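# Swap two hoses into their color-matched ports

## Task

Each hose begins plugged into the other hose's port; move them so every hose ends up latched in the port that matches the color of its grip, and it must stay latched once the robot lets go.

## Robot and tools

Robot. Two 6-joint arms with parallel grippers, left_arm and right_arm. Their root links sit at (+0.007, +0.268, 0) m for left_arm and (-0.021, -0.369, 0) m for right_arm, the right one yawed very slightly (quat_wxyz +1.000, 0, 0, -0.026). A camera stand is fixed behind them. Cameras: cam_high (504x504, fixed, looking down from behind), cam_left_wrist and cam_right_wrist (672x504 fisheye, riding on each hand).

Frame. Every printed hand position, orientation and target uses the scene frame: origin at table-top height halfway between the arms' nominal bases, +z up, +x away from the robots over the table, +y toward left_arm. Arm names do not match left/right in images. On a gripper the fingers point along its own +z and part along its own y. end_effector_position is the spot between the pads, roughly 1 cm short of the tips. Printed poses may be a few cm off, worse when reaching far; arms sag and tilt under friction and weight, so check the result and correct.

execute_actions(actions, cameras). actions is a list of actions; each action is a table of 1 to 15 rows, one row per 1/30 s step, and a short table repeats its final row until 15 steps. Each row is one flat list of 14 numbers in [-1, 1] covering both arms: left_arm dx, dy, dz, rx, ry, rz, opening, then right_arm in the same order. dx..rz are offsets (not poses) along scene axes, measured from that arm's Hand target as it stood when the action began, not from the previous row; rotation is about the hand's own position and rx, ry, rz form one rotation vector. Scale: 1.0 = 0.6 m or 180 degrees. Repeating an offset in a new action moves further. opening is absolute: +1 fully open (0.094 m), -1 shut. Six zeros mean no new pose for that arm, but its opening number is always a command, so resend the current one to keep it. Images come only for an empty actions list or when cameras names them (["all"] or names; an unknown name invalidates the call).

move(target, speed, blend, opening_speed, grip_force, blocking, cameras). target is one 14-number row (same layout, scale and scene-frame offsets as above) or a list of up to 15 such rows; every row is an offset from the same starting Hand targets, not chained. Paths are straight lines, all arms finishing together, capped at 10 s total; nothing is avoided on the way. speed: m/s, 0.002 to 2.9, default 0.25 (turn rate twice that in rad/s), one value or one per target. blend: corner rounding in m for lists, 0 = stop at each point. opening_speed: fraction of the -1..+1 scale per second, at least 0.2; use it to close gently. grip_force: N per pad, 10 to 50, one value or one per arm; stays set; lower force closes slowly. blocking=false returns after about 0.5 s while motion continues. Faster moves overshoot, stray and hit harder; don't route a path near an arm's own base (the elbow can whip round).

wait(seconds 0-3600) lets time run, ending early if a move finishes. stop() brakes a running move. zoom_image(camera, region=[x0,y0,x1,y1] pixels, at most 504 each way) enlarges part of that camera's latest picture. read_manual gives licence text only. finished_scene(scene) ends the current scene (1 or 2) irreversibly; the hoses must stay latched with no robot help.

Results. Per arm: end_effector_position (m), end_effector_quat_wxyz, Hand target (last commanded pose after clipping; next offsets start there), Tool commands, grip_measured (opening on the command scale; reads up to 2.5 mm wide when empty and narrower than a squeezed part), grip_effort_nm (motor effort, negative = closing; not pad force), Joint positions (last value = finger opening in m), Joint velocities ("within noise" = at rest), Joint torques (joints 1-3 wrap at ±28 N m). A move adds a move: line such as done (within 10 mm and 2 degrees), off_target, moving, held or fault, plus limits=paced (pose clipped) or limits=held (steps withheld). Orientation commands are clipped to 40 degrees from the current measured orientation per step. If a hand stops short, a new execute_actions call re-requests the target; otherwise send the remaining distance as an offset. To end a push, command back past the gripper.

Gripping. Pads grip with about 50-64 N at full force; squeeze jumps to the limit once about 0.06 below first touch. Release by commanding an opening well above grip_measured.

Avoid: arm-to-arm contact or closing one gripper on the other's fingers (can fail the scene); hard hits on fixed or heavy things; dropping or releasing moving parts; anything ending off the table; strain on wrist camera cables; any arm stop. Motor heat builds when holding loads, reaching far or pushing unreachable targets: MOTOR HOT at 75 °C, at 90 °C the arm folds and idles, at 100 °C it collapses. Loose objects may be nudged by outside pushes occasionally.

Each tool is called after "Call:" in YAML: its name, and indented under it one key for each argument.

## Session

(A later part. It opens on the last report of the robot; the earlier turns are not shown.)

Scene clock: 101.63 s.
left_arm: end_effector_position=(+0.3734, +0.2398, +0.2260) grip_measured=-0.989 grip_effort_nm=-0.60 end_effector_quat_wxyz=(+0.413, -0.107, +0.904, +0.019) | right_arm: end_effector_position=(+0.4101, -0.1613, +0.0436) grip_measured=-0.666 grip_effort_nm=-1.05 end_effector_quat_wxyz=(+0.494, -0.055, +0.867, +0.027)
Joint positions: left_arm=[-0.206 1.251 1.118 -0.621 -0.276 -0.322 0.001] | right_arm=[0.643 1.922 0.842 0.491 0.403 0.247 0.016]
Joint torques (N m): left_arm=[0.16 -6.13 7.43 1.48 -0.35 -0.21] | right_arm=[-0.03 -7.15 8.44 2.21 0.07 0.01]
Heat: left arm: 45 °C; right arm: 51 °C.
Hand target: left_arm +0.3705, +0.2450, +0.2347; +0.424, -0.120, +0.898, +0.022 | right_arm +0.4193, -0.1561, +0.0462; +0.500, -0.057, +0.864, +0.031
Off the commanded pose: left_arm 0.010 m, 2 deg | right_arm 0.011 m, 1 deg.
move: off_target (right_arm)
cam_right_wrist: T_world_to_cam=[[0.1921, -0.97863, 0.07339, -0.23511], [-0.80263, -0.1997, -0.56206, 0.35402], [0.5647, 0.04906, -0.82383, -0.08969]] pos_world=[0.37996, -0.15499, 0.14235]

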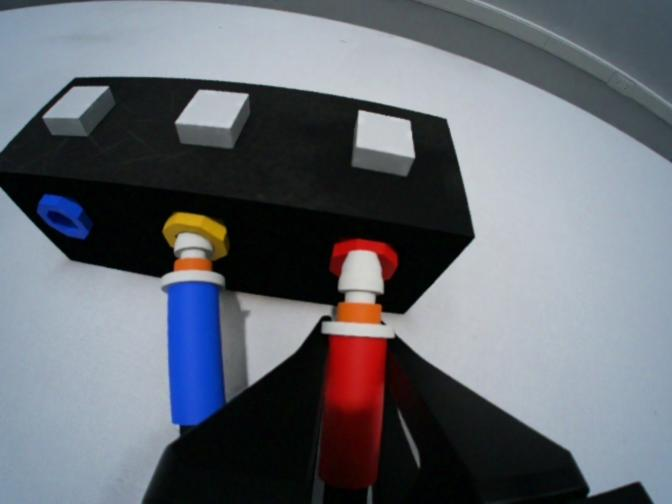

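Call:
move:
  target: [0,0,0,0,0,0,-1,0.05,0.001,0.002,0,-0.004,0.0,-1]
  cameras: ["cam_right_wrist"]
  speed: 0.06

Call:
zoom_image:
  camera: "cam_right_wrist"
  region: [200, 100, 500, 400]

Scene clock: 102.67 s.
left_arm: end_effector_position=(+0.3734, +0.2398, +0.2260) grip_measured=-0.989 grip_effort_nm=-0.60 end_effector_quat_wxyz=(+0.413, -0.107, +0.904, +0.019) | right_arm: end_effector_position=(+0.4223, -0.1646, +0.0345) grip_measured=-0.666 grip_effort_nm=-1.05 end_effector_quat_wxyz=(+0.478, -0.063, +0.876, +0.015)
Joint positions: left_arm=[-0.206 1.251 1.118 -0.621 -0.276 -0.322 0.001] | right_arm=[0.618 1.966 0.902 0.439 0.385 0.225 0.016]
Joint torques (N m): left_arm=[0.16 -6.12 7.43 1.48 -0.35 -0.22] | right_arm=[-1.48 -6.06 11.36 2.7 -0.09 -0.1]
Heat: left arm: 45 °C; right arm: 51 °C.
Hand target: left_arm +0.3705, +0.2450, +0.2347; +0.424, -0.120, +0.898, +0.022 | right_arm +0.4493, -0.1556, +0.0475; +0.505, -0.057, +0.861, +0.031
Off the commanded pose: left_arm 0.010 m, 2 deg | right_arm 0.031 m, 4 deg.
move: off_target (right_arm)
cam_right_wrist: T_world_to_cam=[[0.19543, -0.97599, 0.0962, -0.24179], [-0.82076, -0.21646, -0.52867, 0.36186], [0.5368, 0.02437, -0.84336, -0.09548]] pos_world=[0.39551, -0.15533, 0.13404]

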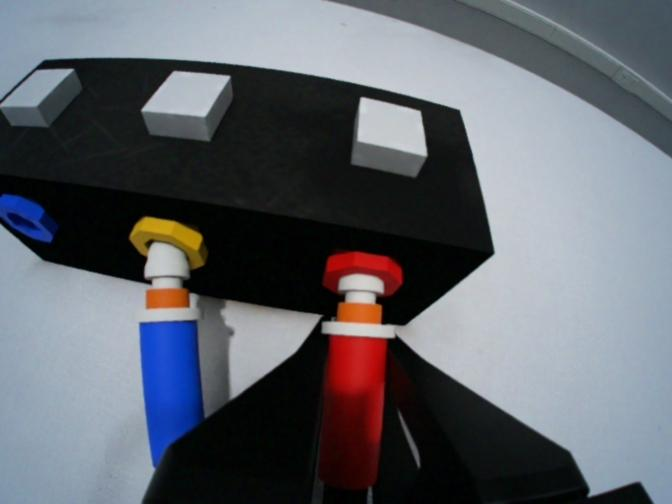

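Scaled by 1.680 from the camera's image (finer frame: 960x720).

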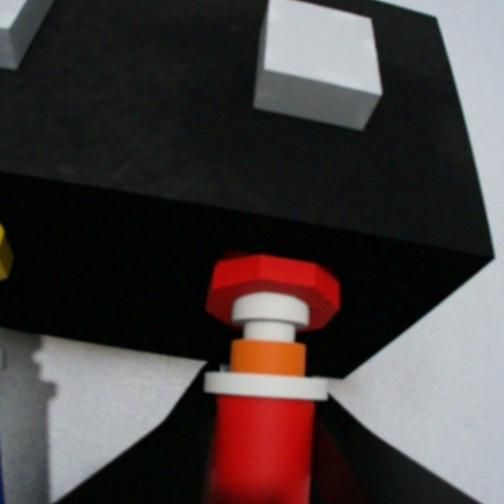

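Call:
move:
  target:
    - [0,0,0,0,0,0,-1,-0.035,0.0,0.012,0,0.0,0.0,-1]
    - [0,0,0,0,0,0,-1,-0.01,0.0,0.024,0,-0.002,0.0,-1]
    - [0,0,0,0,0,0,-1,0.03,0.0,0.034,0,-0.006,0.0,-1]
  cameras: ["cam_right_wrist"]
  speed: 0.06

Call:
zoom_image:
  camera: "cam_right_wrist"
  region: [200, 100, 500, 400]

Scene clock: 105.00 s.
left_arm: end_effector_position=(+0.3734, +0.2398, +0.2260) grip_measured=-0.989 grip_effort_nm=-0.60 end_effector_quat_wxyz=(+0.413, -0.107, +0.904, +0.019) | right_arm: end_effector_position=(+0.4224, -0.1653, +0.0347) grip_measured=-0.666 grip_effort_nm=-1.04 end_effector_quat_wxyz=(+0.458, -0.075, +0.886, -0.002)
Joint positions: left_arm=[-0.206 1.251 1.118 -0.621 -0.276 -0.322 0.001] | right_arm=[0.619 1.959 0.947 0.333 0.391 0.209 0.016]
Joint torques (N m): left_arm=[0.14 -6.12 7.45 1.48 -0.35 -0.22] | right_arm=[-3.44 -7.73 12.77 3.19 -0.24 -0.18]
Heat: left arm: 45 °C; right arm: 51 °C.
Hand target: left_arm +0.3705, +0.2450, +0.2347; +0.424, -0.120, +0.898, +0.022 | right_arm +0.4674, -0.1556, +0.0680; +0.513, -0.057, +0.856, +0.030
Off the commanded pose: left_arm 0.010 m, 2 deg | right_arm 0.057 m, 8 deg.
move: off_target (right_arm)
cam_right_wrist: T_world_to_cam=[[0.20517, -0.96978, 0.13202, -0.2468], [-0.84091, -0.24368, -0.4832, 0.36427], [0.50077, -0.01188, -0.8655, -0.08546]] pos_world=[0.39975, -0.15159, 0.13463]

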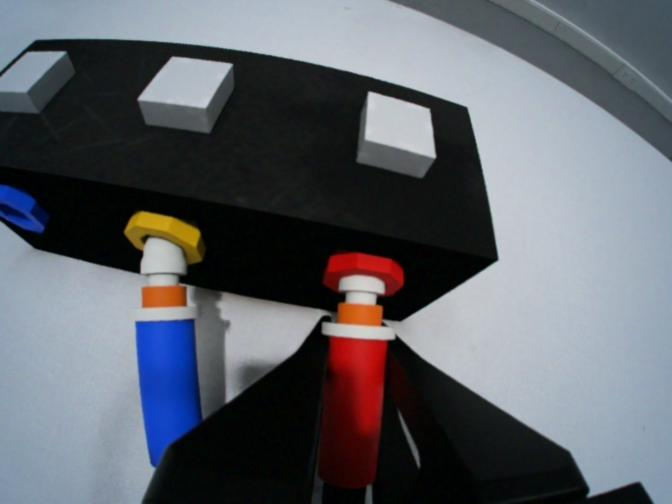

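Scaled by 1.680 from the camera's image (finer frame: 960x720).

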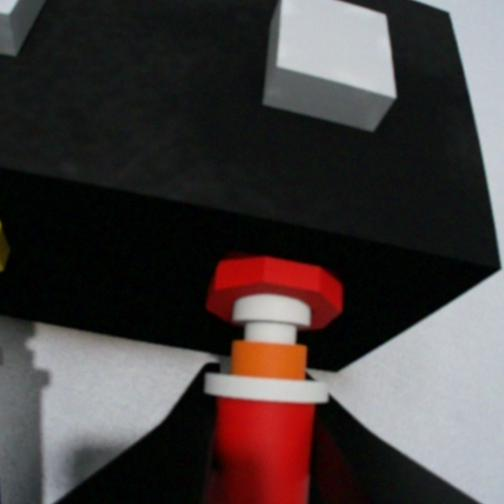

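Call:
move:
  target:
    - [0.099,-0.308,0.042,0,0,-0.4,-1,-0.06,-0.006,-0.036,0,0.006,0,-1]
    - [0.141,-0.683,-0.114,0,0,-0.5,-1,-0.06,-0.006,-0.036,0,0.006,0,-1]
    - [0.145,-0.694,-0.22,0,0,-0.5,-1,-0.06,-0.006,-0.036,0,0.006,0,-1]
  cameras: ["all"]
  speed: [0.25,0.2,0.08]
  blend: [0.03,0.0,0]

Scene clock: 111.40 s.
left_arm: end_effector_position=(+0.4556, -0.1661, +0.1126) grip_measured=-0.989 grip_effort_nm=-0.60 end_effector_quat_wxyz=(+0.312, +0.549, +0.723, -0.282) | right_arm: end_effector_position=(+0.4223, -0.1644, +0.0367) grip_measured=-0.666 grip_effort_nm=-1.05 end_effector_quat_wxyz=(+0.477, -0.070, +0.876, +0.014)
Joint positions: left_arm=[-0.622 2.435 2.182 -0.611 0.555 0.468 0.001] | right_arm=[0.616 1.958 0.906 0.426 0.379 0.211 0.016]
Joint torques (N m): left_arm=[-0.62 -11.66 6.24 1.75 0.22 -0.07] | right_arm=[0.17 -8.4 5.48 3.12 0.11 0.18]
Heat: left arm: 45 °C; right arm: 51 °C.
Hand target: left_arm +0.4575, -0.1713, +0.1023; +0.315, +0.550, +0.720, -0.284 | right_arm +0.4312, -0.1591, +0.0462; +0.505, -0.057, +0.861, +0.031
Off the commanded pose: left_arm 0.011 m, 1 deg | right_arm 0.014 m, 4 deg.
move: off_target (left_arm, right_arm)
cam_left_wrist: T_world_to_cam=[[-0.9333, -0.33496, 0.12946, 0.36128], [-0.35781, 0.83682, -0.41436, 0.3821], [0.03046, -0.43305, -0.90086, 0.11506]] pos_world=[0.47039, -0.1489, 0.21521]
cam_right_wrist: T_world_to_cam=[[0.20616, -0.97282, 0.10547, -0.24615], [-0.81946, -0.23055, -0.52472, 0.35999], [0.53477, 0.02174, -0.84472, -0.09307]] pos_world=[0.39551, -0.15444, 0.13624]

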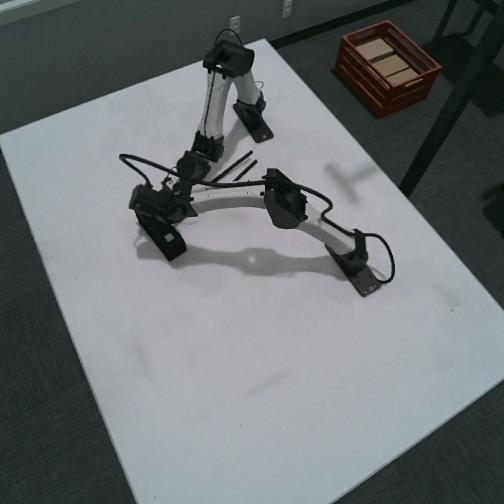

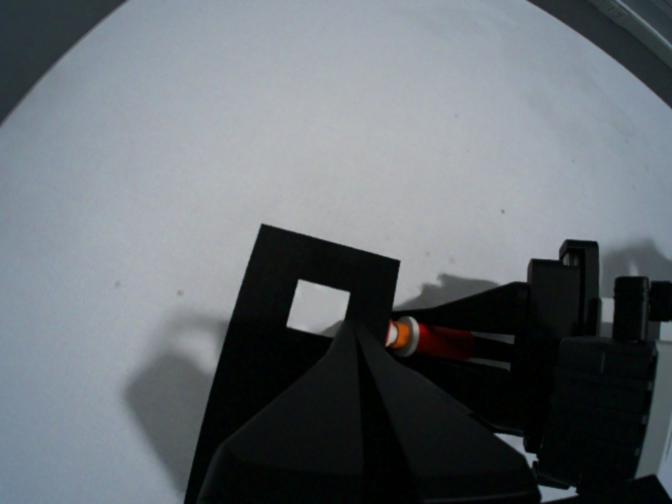

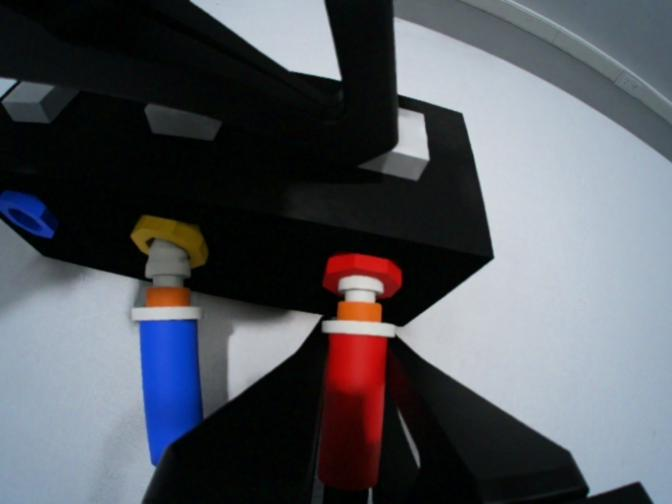

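Call:
move:
  target:
    - [0,0,0.05,0,0,0,-1,0,0,0,0,0,0,-1]
    - [0.017,-0.014,0.05,0,0,0,-1,0,0,0,0,0,0,-1]
    - [0.015,-0.012,-0.015,0,0,0,-1,0,0,0,0,0,0,-1]
  cameras: ["cam_left_wrist","cam_right_wrist"]
  speed: [0.1,0.1,0.08]

Scene clock: 114.43 s.
left_arm: end_effector_position=(+0.4742, -0.1849, +0.1155) grip_measured=-0.989 grip_effort_nm=-0.60 end_effector_quat_wxyz=(+0.346, +0.552, +0.699, -0.295) | right_arm: end_effector_position=(+0.4223, -0.1644, +0.0367) grip_measured=-0.666 grip_effort_nm=-1.05 end_effector_quat_wxyz=(+0.477, -0.070, +0.876, +0.014)
Joint positions: left_arm=[-0.622 2.526 2.3 -0.556 0.586 0.465 0.001] | right_arm=[0.616 1.958 0.906 0.426 0.379 0.211 0.016]
Joint torques (N m): left_arm=[-0.76 -13.72 4.45 0.98 -0.12 -0.05] | right_arm=[0.27 -8.47 5.49 3.11 0.13 0.18]
Heat: left arm: 46 °C; right arm: 51 °C.
Hand target: left_arm +0.4665, -0.1785, +0.0934; +0.315, +0.550, +0.720, -0.284 | right_arm +0.4312, -0.1591, +0.0462; +0.505, -0.057, +0.861, +0.031
Off the commanded pose: left_arm 0.024 m, 5 deg | right_arm 0.014 m, 4 deg.
move: off_target (left_arm)
cam_left_wrist: T_world_to_cam=[[-0.9456, -0.30883, 0.10232, 0.38588], [-0.31826, 0.81285, -0.48784, 0.39102], [0.06749, -0.49387, -0.86691, 0.07634]] pos_world=[0.48418, -0.16097, 0.21745]
cam_right_wrist: T_world_to_cam=[[0.20616, -0.97282, 0.10547, -0.24615], [-0.81946, -0.23055, -0.52472, 0.35999], [0.53477, 0.02174, -0.84472, -0.09307]] pos_world=[0.39551, -0.15444, 0.13624]

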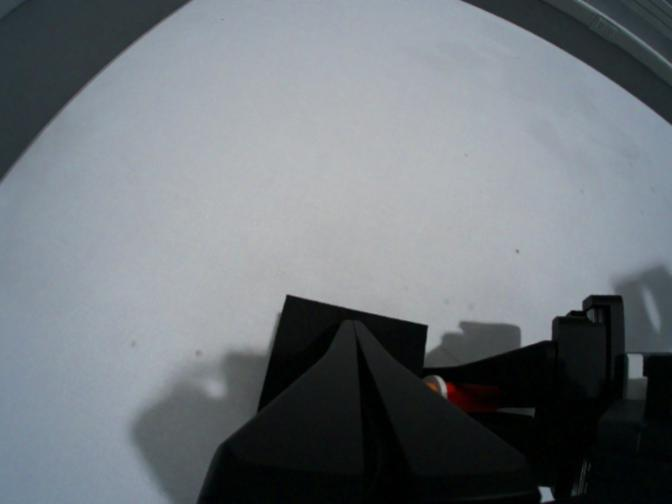

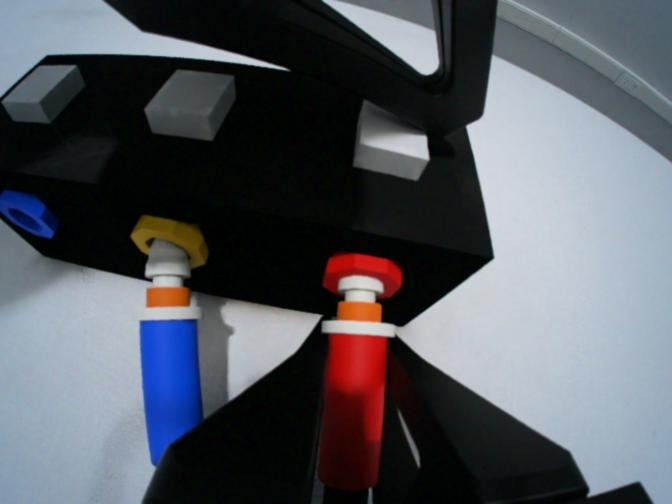

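Call:
move:
  target:
    - [0,0,0.065,0,0,0,-1,0,0,0,0,0,0,-1]
    - [-0.016,0.02,0.065,0,0,0,-1,0,0,0,0,0,0,-1]
    - [-0.017,0.022,0.0,0,0,0,-1,0,0,0,0,0,0,-1]
  cameras: ["cam_right_wrist"]
  speed: [0.1,0.1,0.08]

Scene clock: 117.37 s.
left_arm: end_effector_position=(+0.4581, -0.1644, +0.1107) grip_measured=-0.989 grip_effort_nm=-0.60 end_effector_quat_wxyz=(+0.321, +0.546, +0.715, -0.295) | right_arm: end_effector_position=(+0.4223, -0.1644, +0.0367) grip_measured=-0.666 grip_effort_nm=-1.05 end_effector_quat_wxyz=(+0.477, -0.070, +0.876, +0.014)
Joint positions: left_arm=[-0.609 2.427 2.136 -0.551 0.59 0.464 0.001] | right_arm=[0.616 1.958 0.906 0.426 0.379 0.211 0.016]
Joint torques (N m): left_arm=[-1.11 -12.53 4.03 1.6 -0.07 0.07] | right_arm=[0.16 -8.46 5.53 3.1 0.12 0.18]
Heat: left arm: 46 °C; right arm: 52 °C.
Hand target: left_arm +0.4563, -0.1654, +0.0933; +0.315, +0.550, +0.720, -0.284 | right_arm +0.4312, -0.1591, +0.0462; +0.505, -0.057, +0.861, +0.031
Off the commanded pose: left_arm 0.017 m, 2 deg | right_arm 0.014 m, 4 deg.
move: off_target (left_arm)
cam_right_wrist: T_world_to_cam=[[0.20616, -0.97282, 0.10547, -0.24615], [-0.81946, -0.23055, -0.52472, 0.35999], [0.53477, 0.02174, -0.84472, -0.09307]] pos_world=[0.39551, -0.15444, 0.13624]

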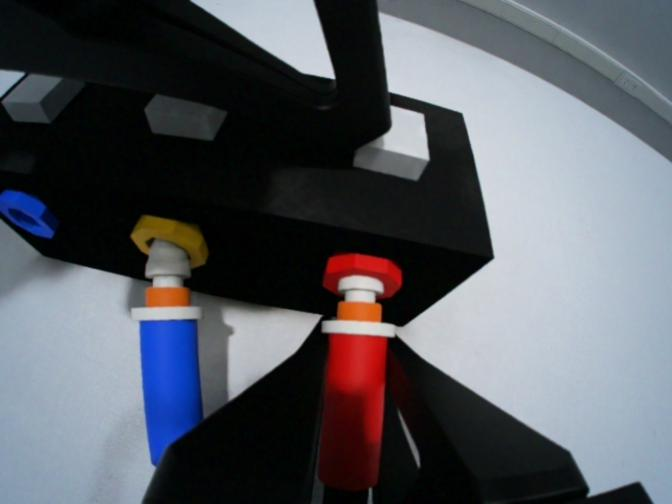

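Call:
move:
  target:
    - [0,0,0.06,0,0,0,-1,0,0,0,0,0,0,-1]
    - [0.009,-0.012,0.06,0,0,0,-1,0,0,0,0,0,0,-1]
    - [0.009,-0.012,0.0,0,0,0,-1,0,0,0,0,0,0,-1]
  cameras: ["cam_right_wrist"]
  speed: [0.1,0.1,0.08]

Scene clock: 120.27 s.
left_arm: end_effector_position=(+0.4622, -0.1655, +0.1117) grip_measured=-0.989 grip_effort_nm=-0.60 end_effector_quat_wxyz=(+0.314, +0.545, +0.721, -0.293) | right_arm: end_effector_position=(+0.4223, -0.1644, +0.0367) grip_measured=-0.666 grip_effort_nm=-1.05 end_effector_quat_wxyz=(+0.477, -0.070, +0.876, +0.014)
Joint positions: left_arm=[-0.608 2.462 2.216 -0.612 0.583 0.464 0.001] | right_arm=[0.616 1.958 0.906 0.426 0.379 0.211 0.016]
Joint torques (N m): left_arm=[-1.62 -11.99 4.07 1.86 -0.04 0.02] | right_arm=[0.2 -8.43 5.49 3.12 0.11 0.18]
Heat: left arm: 46 °C; right arm: 53 °C.
Hand target: left_arm +0.4617, -0.1726, +0.0933; +0.315, +0.550, +0.720, -0.284 | right_arm +0.4312, -0.1591, +0.0462; +0.505, -0.057, +0.861, +0.031
Off the commanded pose: left_arm 0.020 m, 1 deg | right_arm 0.014 m, 4 deg.
move: off_target (left_arm)
cam_right_wrist: T_world_to_cam=[[0.20616, -0.97282, 0.10547, -0.24615], [-0.81946, -0.23055, -0.52472, 0.35999], [0.53477, 0.02174, -0.84472, -0.09307]] pos_world=[0.39551, -0.15444, 0.13624]

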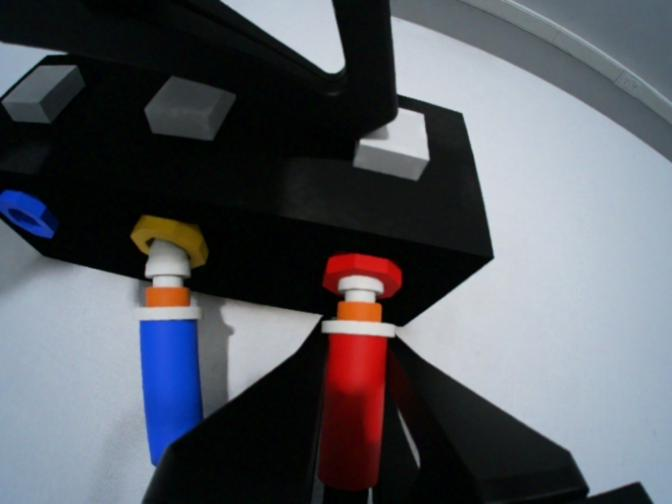

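Call:
move:
  target:
    - [0,0,0.06,0,0,0,-1,0,0,0,0,0,0,-1]
    - [0.002,-0.010,0.06,0,0,0,-1,0,0,0,0,0,0,-1]
    - [0.000,-0.009,0.0,0,0,0,-1,0,0,0,0,0,0,-1]
  cameras: ["cam_right_wrist"]
  speed: [0.1,0.1,0.08]

Scene clock: 122.93 s.
left_arm: end_effector_position=(+0.4681, -0.1814, +0.1161) grip_measured=-0.989 grip_effort_nm=-0.60 end_effector_quat_wxyz=(+0.341, +0.552, +0.703, -0.291) | right_arm: end_effector_position=(+0.4223, -0.1644, +0.0367) grip_measured=-0.666 grip_effort_nm=-1.04 end_effector_quat_wxyz=(+0.477, -0.070, +0.876, +0.014)
Joint positions: left_arm=[-0.625 2.491 2.248 -0.551 0.576 0.464 0.001] | right_arm=[0.616 1.958 0.906 0.426 0.379 0.211 0.016]
Joint torques (N m): left_arm=[-0.84 -12.9 4.44 1.21 -0.05 -0.09] | right_arm=[0.16 -8.43 5.49 3.13 0.12 0.16]
Heat: left arm: 46 °C; right arm: 54 °C.
Hand target: left_arm +0.4618, -0.1779, +0.0934; +0.315, +0.550, +0.720, -0.284 | right_arm +0.4312, -0.1591, +0.0462; +0.505, -0.057, +0.861, +0.031
Off the commanded pose: left_arm 0.024 m, 4 deg | right_arm 0.014 m, 4 deg.
move: off_target (left_arm)
cam_right_wrist: T_world_to_cam=[[0.20616, -0.97282, 0.10547, -0.24615], [-0.81946, -0.23055, -0.52472, 0.35999], [0.53477, 0.02174, -0.84472, -0.09307]] pos_world=[0.39551, -0.15444, 0.13624]

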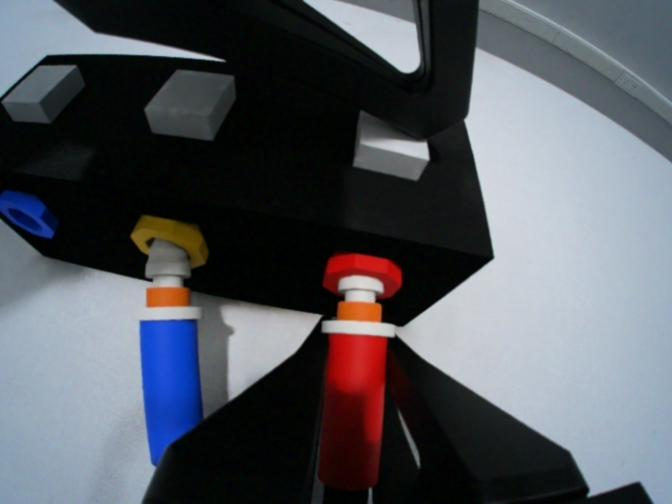

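Call:
move:
  target:
    - [0,0,0.06,0,0,0,-1,0,0,0,0,0,0,-1]
    - [-0.006,0.007,0.06,0,0,0,-1,0,0,0,0,0,0,-1]
    - [-0.008,0.011,-0.005,0,0,0,-1,0,0,0,0,0,0,-1]
  cameras: ["cam_right_wrist"]
  speed: [0.1,0.1,0.08]

Scene clock: 125.73 s.
left_arm: end_effector_position=(+0.4633, -0.1801, +0.1156) grip_measured=-0.989 grip_effort_nm=-0.60 end_effector_quat_wxyz=(+0.347, +0.553, +0.698, -0.296) | right_arm: end_effector_position=(+0.4223, -0.1644, +0.0367) grip_measured=-0.666 grip_effort_nm=-1.05 end_effector_quat_wxyz=(+0.477, -0.070, +0.876, +0.014)
Joint positions: left_arm=[-0.625 2.454 2.167 -0.491 0.588 0.463 0.001] | right_arm=[0.616 1.958 0.906 0.426 0.379 0.211 0.016]
Joint torques (N m): left_arm=[-0.44 -13.16 3.81 1.05 -0.13 -0.01] | right_arm=[0.14 -8.35 5.53 3.12 0.12 0.17]
Heat: left arm: 47 °C; right arm: 54 °C.
Hand target: left_arm +0.4568, -0.1714, +0.0903; +0.315, +0.550, +0.720, -0.284 | right_arm +0.4312, -0.1591, +0.0462; +0.505, -0.057, +0.861, +0.031
Off the commanded pose: left_arm 0.027 m, 5 deg | right_arm 0.014 m, 4 deg.
move: off_target (left_arm)
cam_right_wrist: T_world_to_cam=[[0.20616, -0.97282, 0.10547, -0.24615], [-0.81946, -0.23055, -0.52472, 0.35999], [0.53477, 0.02174, -0.84472, -0.09307]] pos_world=[0.39551, -0.15444, 0.13624]

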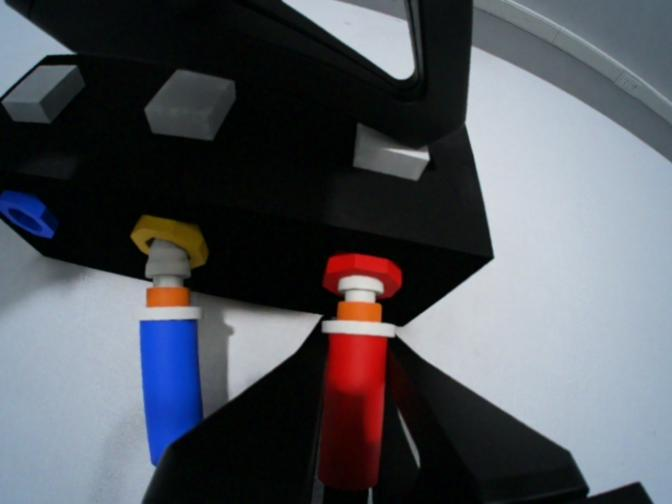

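Call:
move:
  target:
    - [-0.012,0.018,-0.05,0,0,0,-1,0,0,0,0,0,0,-1]
    - [-0.02,0.028,-0.11,0,0,0,-1,0,0,0,0,0,0,-1]
  cameras: ["cam_right_wrist"]
  speed: 0.1

Call:
zoom_image:
  camera: "cam_right_wrist"
  region: [300, 60, 520, 360]

Scene clock: 127.83 s.
left_arm: end_effector_position=(+0.4600, -0.1775, +0.1135) grip_measured=-0.989 grip_effort_nm=-0.60 end_effector_quat_wxyz=(+0.419, +0.556, +0.647, -0.309) | right_arm: end_effector_position=(+0.4223, -0.1644, +0.0367) grip_measured=-0.666 grip_effort_nm=-1.04 end_effector_quat_wxyz=(+0.477, -0.070, +0.876, +0.014)
Joint positions: left_arm=[-0.614 2.357 1.856 -0.104 0.637 0.464 0.001] | right_arm=[0.616 1.958 0.906 0.426 0.379 0.211 0.016]
Joint torques (N m): left_arm=[-0.35 -7.84 1.66 0.18 -0.57 0.12] | right_arm=[0.23 -8.42 5.52 3.11 0.13 0.17]
Heat: left arm: 47 °C; right arm: 55 °C.
Hand target: left_arm +0.4450, -0.1545, +0.0244; +0.315, +0.550, +0.720, -0.284 | right_arm +0.4312, -0.1591, +0.0462; +0.505, -0.057, +0.861, +0.031
Off the commanded pose: left_arm 0.093 m, 15 deg | right_arm 0.014 m, 4 deg.
move: off_target (left_arm)
cam_right_wrist: T_world_to_cam=[[0.20616, -0.97282, 0.10547, -0.24615], [-0.81946, -0.23055, -0.52472, 0.35999], [0.53477, 0.02174, -0.84472, -0.09307]] pos_world=[0.39551, -0.15444, 0.13624]

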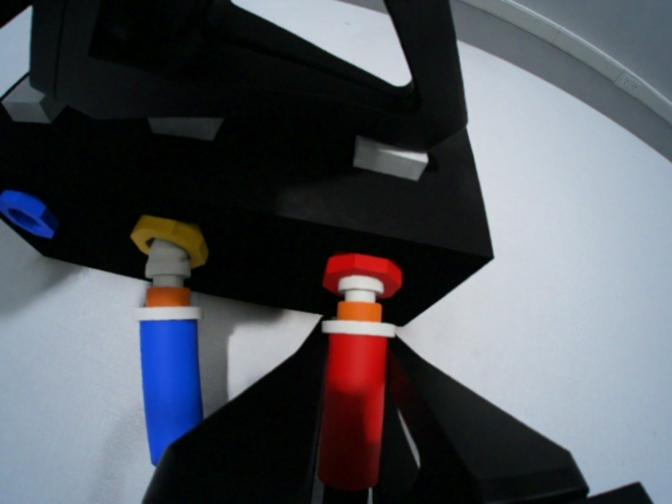

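Scaled by 1.680 from the camera's image (finer frame: 960x720).

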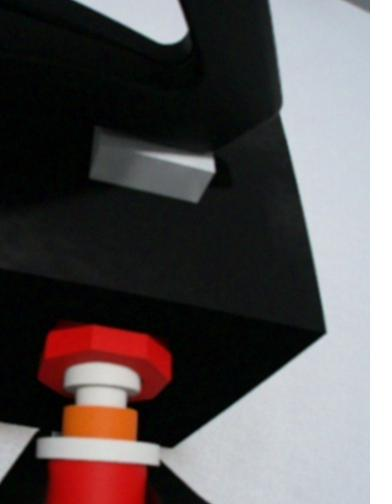

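Call:
move:
  target: [-0.01,0.015,-0.09,0,0,0,-1,0.02,0,0,0,0,0,-1]
  cameras: ["cam_right_wrist"]
  speed: 0.1

Call:
zoom_image:
  camera: "cam_right_wrist"
  region: [300, 60, 520, 360]

Scene clock: 129.50 s.
left_arm: end_effector_position=(+0.4561, -0.1743, +0.1104) grip_measured=-0.989 grip_effort_nm=-0.60 end_effector_quat_wxyz=(+0.480, +0.561, +0.598, -0.312) | right_arm: end_effector_position=(+0.4225, -0.1648, +0.0358) grip_measured=-0.666 grip_effort_nm=-1.05 end_effector_quat_wxyz=(+0.477, -0.069, +0.876, +0.013)
Joint positions: left_arm=[-0.606 2.327 1.668 0.205 0.67 0.472 0.001] | right_arm=[0.615 1.961 0.906 0.427 0.379 0.211 0.016]
Joint torques (N m): left_arm=[-0.32 -4.12 0.18 -0.7 -0.86 0.12] | right_arm=[-1.21 -6.63 8.8 2.99 -0.03 0.05]
Heat: left arm: 46 °C; right arm: 55 °C.
Hand target: left_arm +0.4389, -0.1455, -0.0296; +0.315, +0.550, +0.720, -0.284 | right_arm +0.4433, -0.1592, +0.0463; +0.505, -0.057, +0.861, +0.031
Off the commanded pose: left_arm 0.144 m, 24 deg | right_arm 0.024 m, 4 deg.
move: off_target (left_arm, right_arm)
cam_right_wrist: T_world_to_cam=[[0.20569, -0.97294, 0.10528, -0.24623], [-0.82007, -0.23006, -0.52399, 0.35999], [0.53403, 0.02144, -0.8452, -0.09372]] pos_world=[0.39591, -0.15474, 0.13534]

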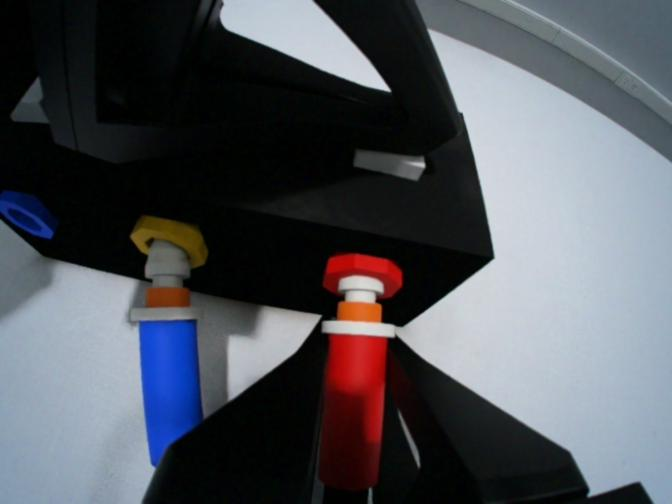

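Scaled by 1.680 from the camera's image (finer frame: 960x720).

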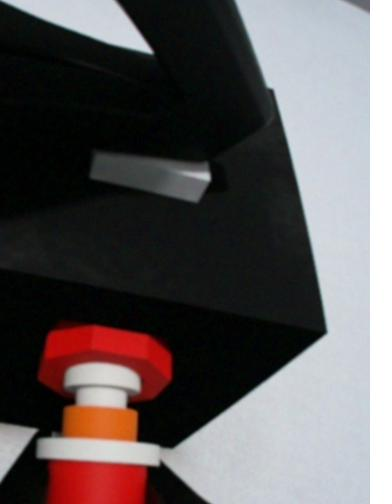

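Call:
move:
  target: [-0.004,0.006,-0.04,0,0,0,-1,0.03,0.0,0.018,0,0,0,-1]
  cameras: ["cam_right_wrist"]
  speed: 0.1

Call:
zoom_image:
  camera: "cam_right_wrist"
  region: [300, 60, 520, 360]

Scene clock: 130.70 s.
left_arm: end_effector_position=(+0.4548, -0.1713, +0.1084) grip_measured=-0.989 grip_effort_nm=-0.60 end_effector_quat_wxyz=(+0.506, +0.558, +0.583, -0.303) | right_arm: end_effector_position=(+0.4226, -0.1649, +0.0345) grip_measured=-0.666 grip_effort_nm=-1.04 end_effector_quat_wxyz=(+0.464, -0.074, +0.883, +0.009)
Joint positions: left_arm=[-0.606 2.317 1.591 0.332 0.658 0.473 0.001] | right_arm=[0.613 1.959 0.929 0.373 0.373 0.21 0.016]
Joint torques (N m): left_arm=[-0.08 -2.09 -0.28 -0.98 -0.74 0.07] | right_arm=[-3.19 -6.52 12.44 2.94 -0.17 -0.09]
Heat: left arm: 46 °C; right arm: 55 °C.
Hand target: left_arm +0.4365, -0.1419, -0.0537; +0.315, +0.550, +0.720, -0.284 | right_arm +0.4612, -0.1591, +0.0571; +0.505, -0.057, +0.861, +0.031
Off the commanded pose: left_arm 0.166 m, 27 deg | right_arm 0.045 m, 6 deg.
move: off_target (left_arm, right_arm)
cam_right_wrist: T_world_to_cam=[[0.2118, -0.97075, 0.11303, -0.24869], [-0.8331, -0.2398, -0.49843, 0.36228], [0.51096, 0.0114, -0.85953, -0.08627]] pos_world=[0.39858, -0.15355, 0.13453]

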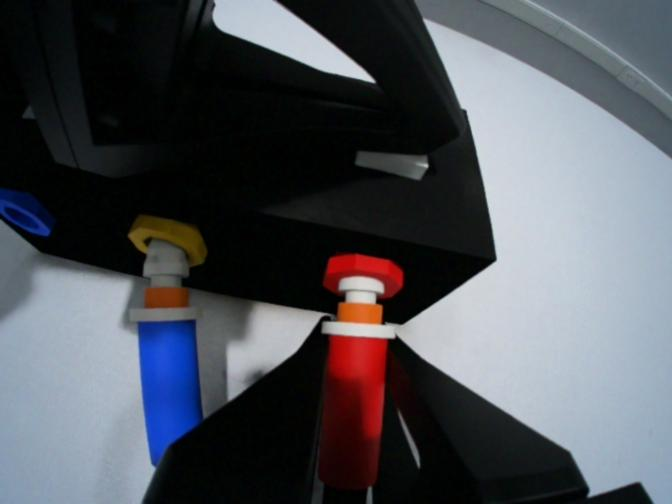

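Scaled by 1.680 from the camera's image (finer frame: 960x720).

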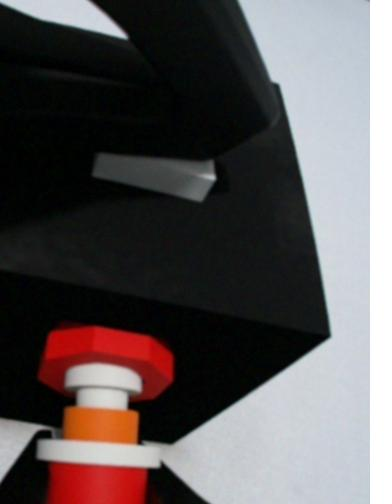

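Call:
move:
  target:
    - [0,0.0,0.25,0,0,0,-1,-0.065,0,0.0,0,0.0,0,-1]
    - [0,0.1,0.35,0,0,0,-1,-0.065,0,0.03,0,0.01,0,-1]
  cameras: ["all"]
  speed: 0.1

Call:
zoom_image:
  camera: "cam_right_wrist"
  region: [200, 100, 500, 400]

Call:
zoom_image:
  camera: "cam_high"
  region: [120, 150, 240, 270]

Scene clock: 135.10 s.
left_arm: end_effector_position=(+0.4357, -0.0778, +0.1152) grip_measured=-0.989 grip_effort_nm=-0.59 end_effector_quat_wxyz=(+0.280, +0.538, +0.744, -0.280) | right_arm: end_effector_position=(+0.4113, -0.1670, +0.0443) grip_measured=-0.666 grip_effort_nm=-1.04 end_effector_quat_wxyz=(+0.462, -0.069, +0.884, +0.014)
Joint positions: left_arm=[-0.496 2.193 1.829 -0.635 0.615 0.57 0.001] | right_arm=[0.623 1.897 0.895 0.339 0.374 0.231 0.016]
Joint torques (N m): left_arm=[-0.23 -16.47 10 1.06 0.5 0.15] | right_arm=[0.51 -12.27 8.51 2.13 0.15 0.18]
Heat: left arm: 47 °C; right arm: 54 °C.
Hand target: left_arm +0.4365, -0.0819, +0.1563; +0.315, +0.550, +0.720, -0.284 | right_arm +0.4223, -0.1592, +0.0752; +0.492, -0.056, +0.868, +0.032
Off the commanded pose: left_arm 0.041 m, 5 deg | right_arm 0.034 m, 5 deg.
move: off_target (left_arm, right_arm)
cam_left_wrist: T_world_to_cam=[[-0.91589, -0.36176, 0.17399, 0.35717], [-0.40097, 0.84516, -0.35345, 0.31456], [-0.01918, -0.39348, -0.91913, 0.18316]] pos_world=[0.45677, -0.06458, 0.21738]
cam_right_wrist: T_world_to_cam=[[0.20881, -0.97289, 0.09941, -0.24797], [-0.83697, -0.23036, -0.4964, 0.36037], [0.50584, 0.02044, -0.86238, -0.06833]] pos_world=[0.38796, -0.15684, 0.14462]

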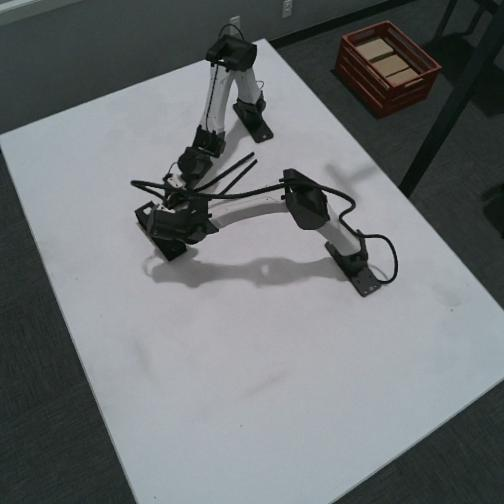

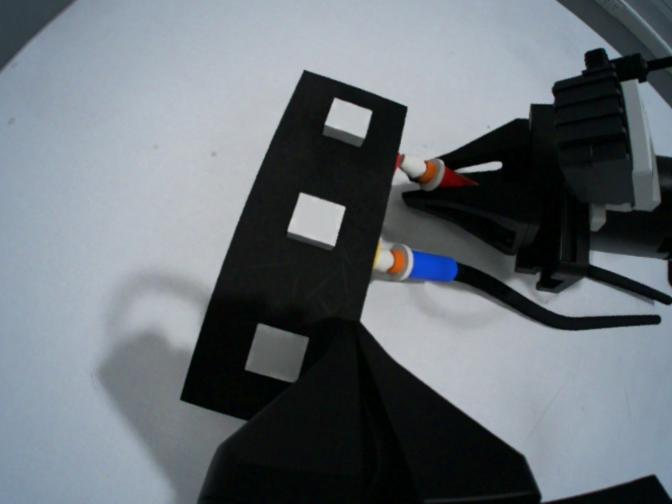

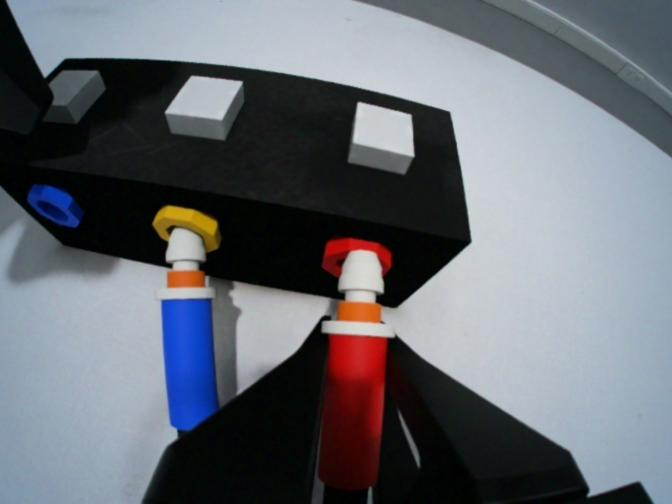

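Scaled by 1.680 from the camera's image (finer frame: 960x720).

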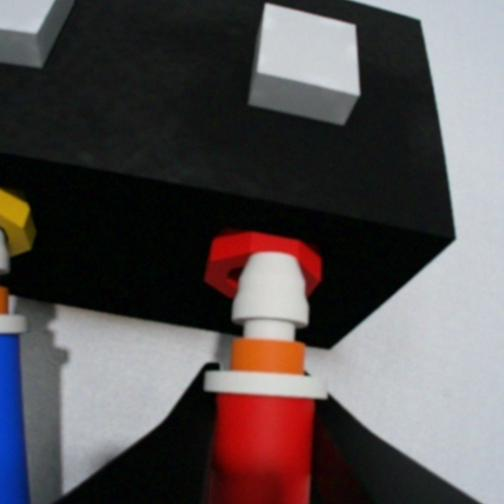

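Scaled by 4.200 from the camera's image (finer frame: 720x720).

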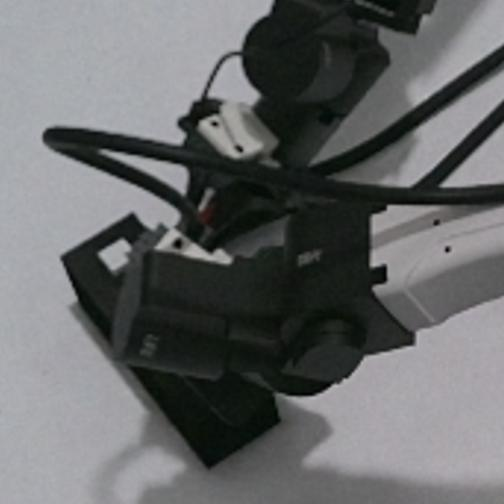

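Call:
move:
  target:
    - [0,0.1,0.15,0,0,0,-1,-0.075,0.0,-0.02,0,0.055,0,-1]
    - [0,0.2,0.2,0,0,0,-1,-0.02,0.0,-0.032,0,0.055,0,-1]
  cameras: ["cam_left_wrist","cam_right_wrist"]
  speed: 0.1

Call:
zoom_image:
  camera: "cam_right_wrist"
  region: [200, 100, 500, 400]

Call:
zoom_image:
  camera: "cam_left_wrist"
  region: [330, 60, 580, 310]

Scene clock: 139.03 s.
left_arm: end_effector_position=(+0.4407, +0.0389, +0.2573) grip_measured=-0.989 grip_effort_nm=-0.59 end_effector_quat_wxyz=(+0.297, +0.541, +0.735, -0.281) | right_arm: end_effector_position=(+0.3976, -0.1657, +0.0483) grip_measured=-0.666 grip_effort_nm=-1.05 end_effector_quat_wxyz=(+0.402, -0.054, +0.914, +0.029)
Joint positions: left_arm=[-0.242 2.139 2.325 -1.328 0.75 0.855 0.001] | right_arm=[0.621 1.843 0.97 0.081 0.319 0.321 0.016]
Joint torques (N m): left_arm=[0.01 -12.04 9.42 0.73 0.58 0.19] | right_arm=[-0.16 -7.35 9.39 2.13 0.07 -0.03]
Heat: left arm: 48 °C; right arm: 53 °C.
Hand target: left_arm +0.4364, +0.0380, +0.2763; +0.315, +0.550, +0.720, -0.284 | right_arm +0.4103, -0.1590, +0.0560; +0.415, -0.053, +0.908, +0.036
Off the commanded pose: left_arm 0.020 m, 3 deg | right_arm 0.016 m, 2 deg.
move: off_target (left_arm, right_arm)
cam_left_wrist: T_world_to_cam=[[-0.9225, -0.35375, 0.15445, 0.38692], [-0.38593, 0.83782, -0.38615, 0.27024], [0.0072, -0.41583, -0.90941, 0.34654]] pos_world=[0.45873, 0.05456, 0.35975]
cam_right_wrist: T_world_to_cam=[[0.20234, -0.97845, 0.0412, -0.23979], [-0.90087, -0.20246, -0.38398, 0.37581], [0.38405, 0.04058, -0.92242, -0.00331]] pos_world=[0.38835, -0.1584, 0.15113]

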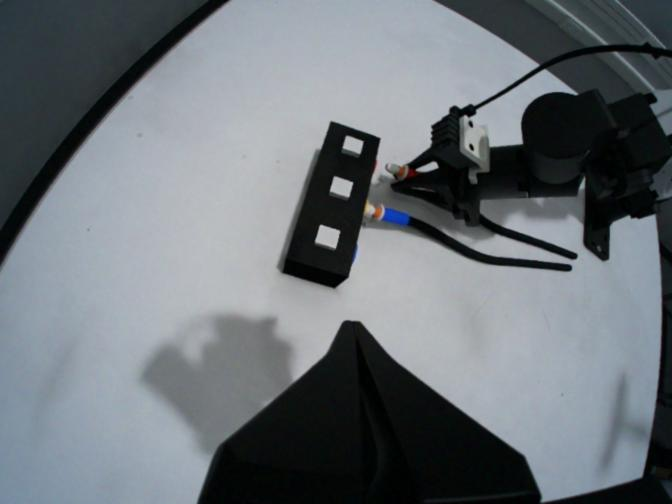

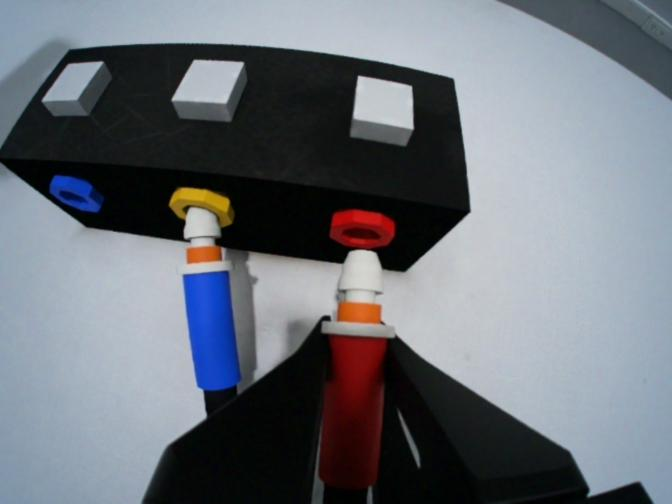

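Scaled by 1.680 from the camera's image (finer frame: 960x720).

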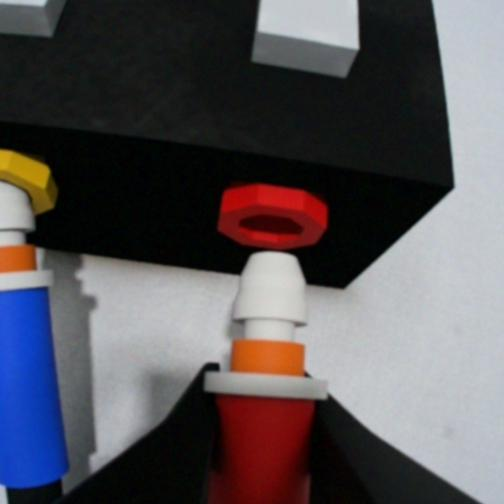

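Scaled by 2.016 from the camera's image (finer frame: 960x720).

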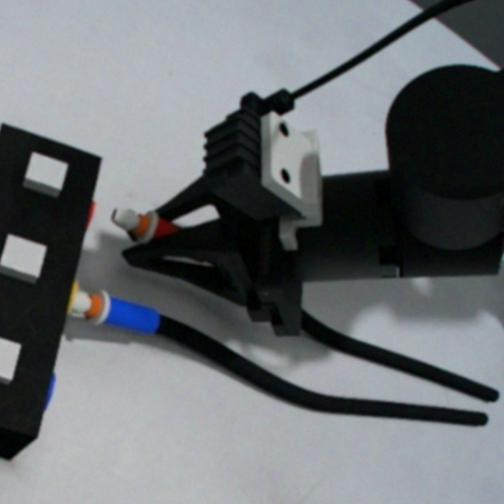

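Call:
move:
  target:
    - [0,0,0,0,0,0,-1,0.02,0.0,0.004,0,0.0,0,-1]
    - [0,0,0,0,0,0,-1,0.035,0.002,0.02,0,-0.005,0,-1]
  cameras: ["cam_left_wrist","cam_right_wrist"]
  speed: 0.06

Call:
zoom_image:
  camera: "cam_right_wrist"
  region: [200, 100, 500, 400]

Call:
zoom_image:
  camera: "cam_left_wrist"
  region: [330, 120, 450, 240]

Scene clock: 141.47 s.
left_arm: end_effector_position=(+0.4405, +0.0390, +0.2572) grip_measured=-0.989 grip_effort_nm=-0.60 end_effector_quat_wxyz=(+0.297, +0.541, +0.735, -0.282) | right_arm: end_effector_position=(+0.4128, -0.1658, +0.0552) grip_measured=-0.666 grip_effort_nm=-1.04 end_effector_quat_wxyz=(+0.399, -0.057, +0.915, +0.025)
Joint positions: left_arm=[-0.242 2.139 2.325 -1.329 0.75 0.856 0.001] | right_arm=[0.599 1.871 1.045 0.032 0.306 0.298 0.016]
Joint torques (N m): left_arm=[0.02 -12.03 9.47 0.72 0.58 0.18] | right_arm=[-0.4 -7.53 10.35 2.3 0.08 -0.06]
Heat: left arm: 48 °C; right arm: 52 °C.
Hand target: left_arm +0.4364, +0.0380, +0.2764; +0.315, +0.550, +0.720, -0.284 | right_arm +0.4312, -0.1579, +0.0678; +0.422, -0.054, +0.904, +0.036
Off the commanded pose: left_arm 0.020 m, 3 deg | right_arm 0.024 m, 3 deg.
move: off_target (right_arm)
cam_left_wrist: T_world_to_cam=[[-0.92258, -0.35336, 0.15483, 0.38663], [-0.38574, 0.83814, -0.38564, 0.26984], [0.0065, -0.41551, -0.90956, 0.34681]] pos_world=[0.45853, 0.05456, 0.35964]
cam_right_wrist: T_world_to_cam=[[0.2053, -0.97747, 0.04902, -0.24475], [-0.90199, -0.2084, -0.37814, 0.39131], [0.37984, 0.03342, -0.92445, -0.00221]] pos_world=[0.40404, -0.15761, 0.15793]

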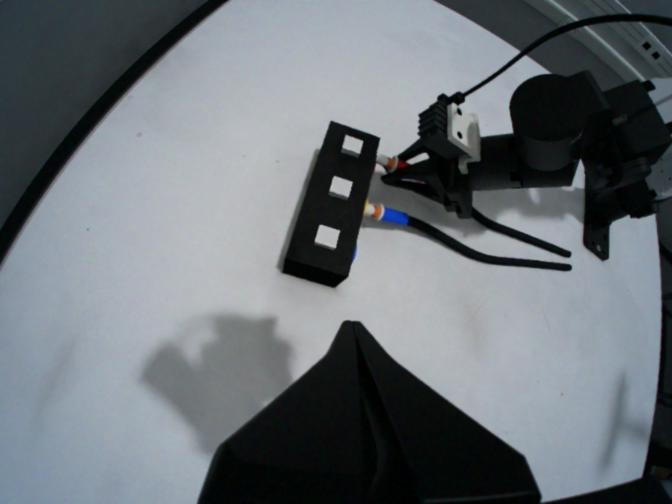

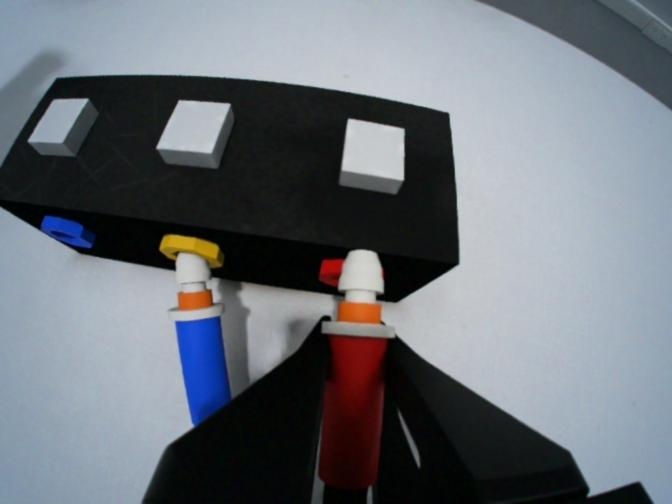

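Scaled by 1.680 from the camera's image (finer frame: 960x720).

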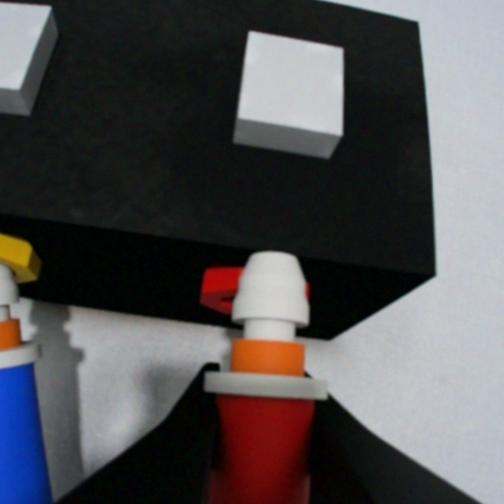

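Scaled by 4.200 from the camera's image (finer frame: 960x720).

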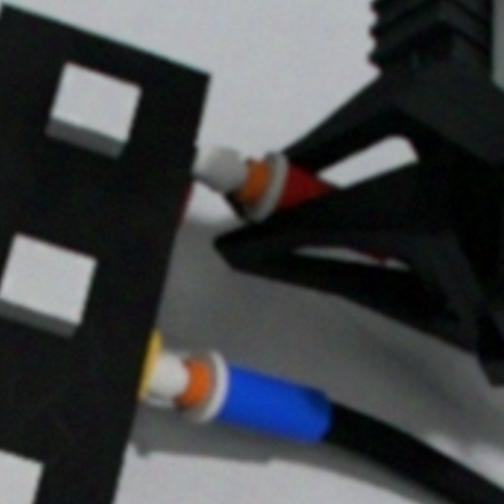

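Call:
move:
  target:
    - [0,0,0,0,0,0,-1,-0.04,0.0,-0.016,0,0.02,0,-1]
    - [0,0,0,0,0,0,-1,-0.035,0.01,-0.016,0,0.02,0,-1]
    - [0,0,0,0,0,0,-1,-0.003,0.008,-0.011,0,0.02,0,-1]
  cameras: ["cam_left_wrist","cam_right_wrist"]
  speed: 0.08

Call:
zoom_image:
  camera: "cam_right_wrist"
  region: [200, 100, 500, 400]

Call:
zoom_image:
  camera: "cam_left_wrist"
  region: [330, 120, 450, 240]

Scene clock: 144.27 s.
left_arm: end_effector_position=(+0.4405, +0.0390, +0.2572) grip_measured=-0.989 grip_effort_nm=-0.60 end_effector_quat_wxyz=(+0.297, +0.541, +0.735, -0.282) | right_arm: end_effector_position=(+0.4110, -0.1578, +0.0519) grip_measured=-0.667 grip_effort_nm=-1.05 end_effector_quat_wxyz=(+0.373, -0.058, +0.925, +0.030)
Joint positions: left_arm=[-0.242 2.139 2.325 -1.329 0.75 0.856 0.001] | right_arm=[0.607 1.893 1.104 -0.059 0.282 0.324 0.016]
Joint torques (N m): left_arm=[0.02 -12 9.47 0.73 0.59 0.17] | right_arm=[-0.77 -7.62 10.19 2.17 0.13 -0.02]
Heat: left arm: 48 °C; right arm: 52 °C.
Hand target: left_arm +0.4364, +0.0380, +0.2764; +0.315, +0.550, +0.720, -0.284 | right_arm +0.4296, -0.1532, +0.0614; +0.393, -0.052, +0.917, +0.038
Off the commanded pose: left_arm 0.020 m, 3 deg | right_arm 0.021 m, 3 deg.
move: off_target (right_arm)
cam_left_wrist: T_world_to_cam=[[-0.92258, -0.35336, 0.15483, 0.38663], [-0.38574, 0.83814, -0.38564, 0.26984], [0.0065, -0.41551, -0.90956, 0.34681]] pos_world=[0.45853, 0.05456, 0.35964]
cam_right_wrist: T_world_to_cam=[[0.2137, -0.97636, 0.03233, -0.23884], [-0.92065, -0.21235, -0.32757, 0.39446], [0.3267, 0.04024, -0.94427, 0.01913]] pos_world=[0.40795, -0.1502, 0.155]

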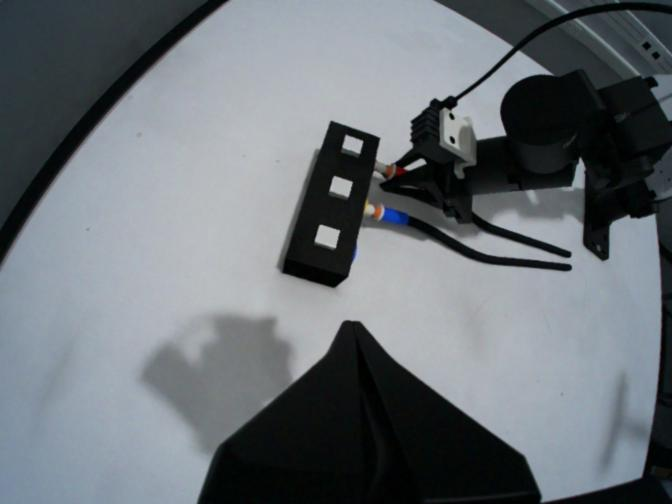

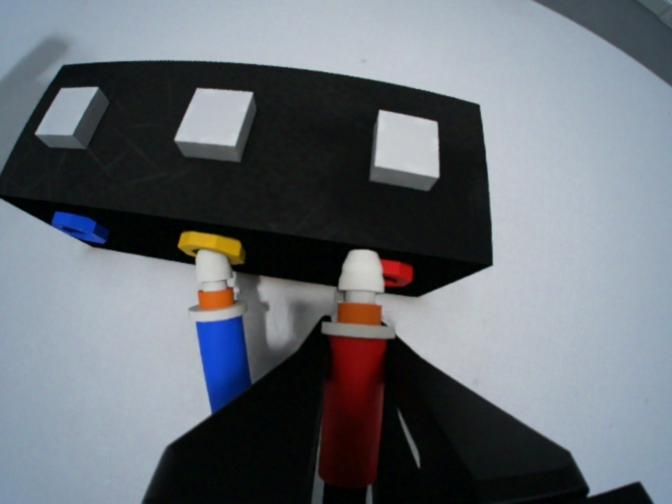

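Scaled by 1.680 from the camera's image (finer frame: 960x720).

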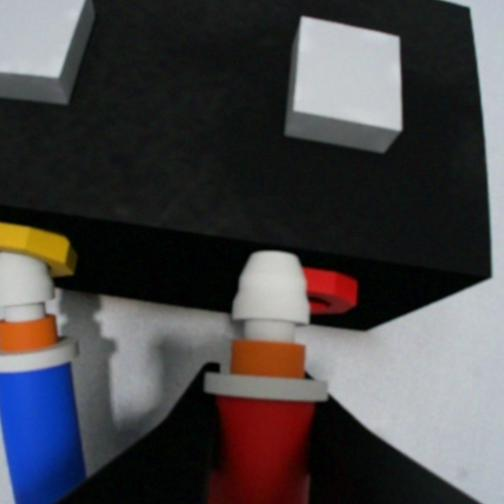

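Scaled by 4.200 from the camera's image (finer frame: 960x720).

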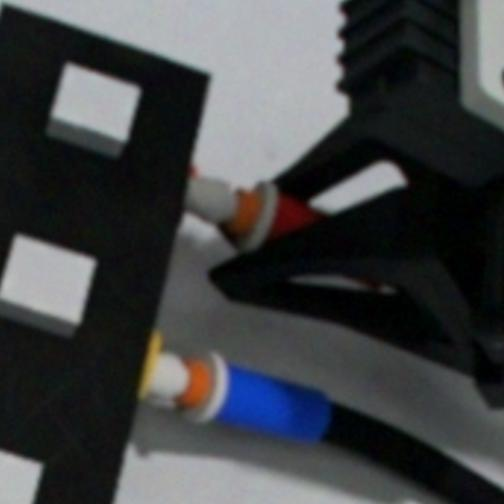

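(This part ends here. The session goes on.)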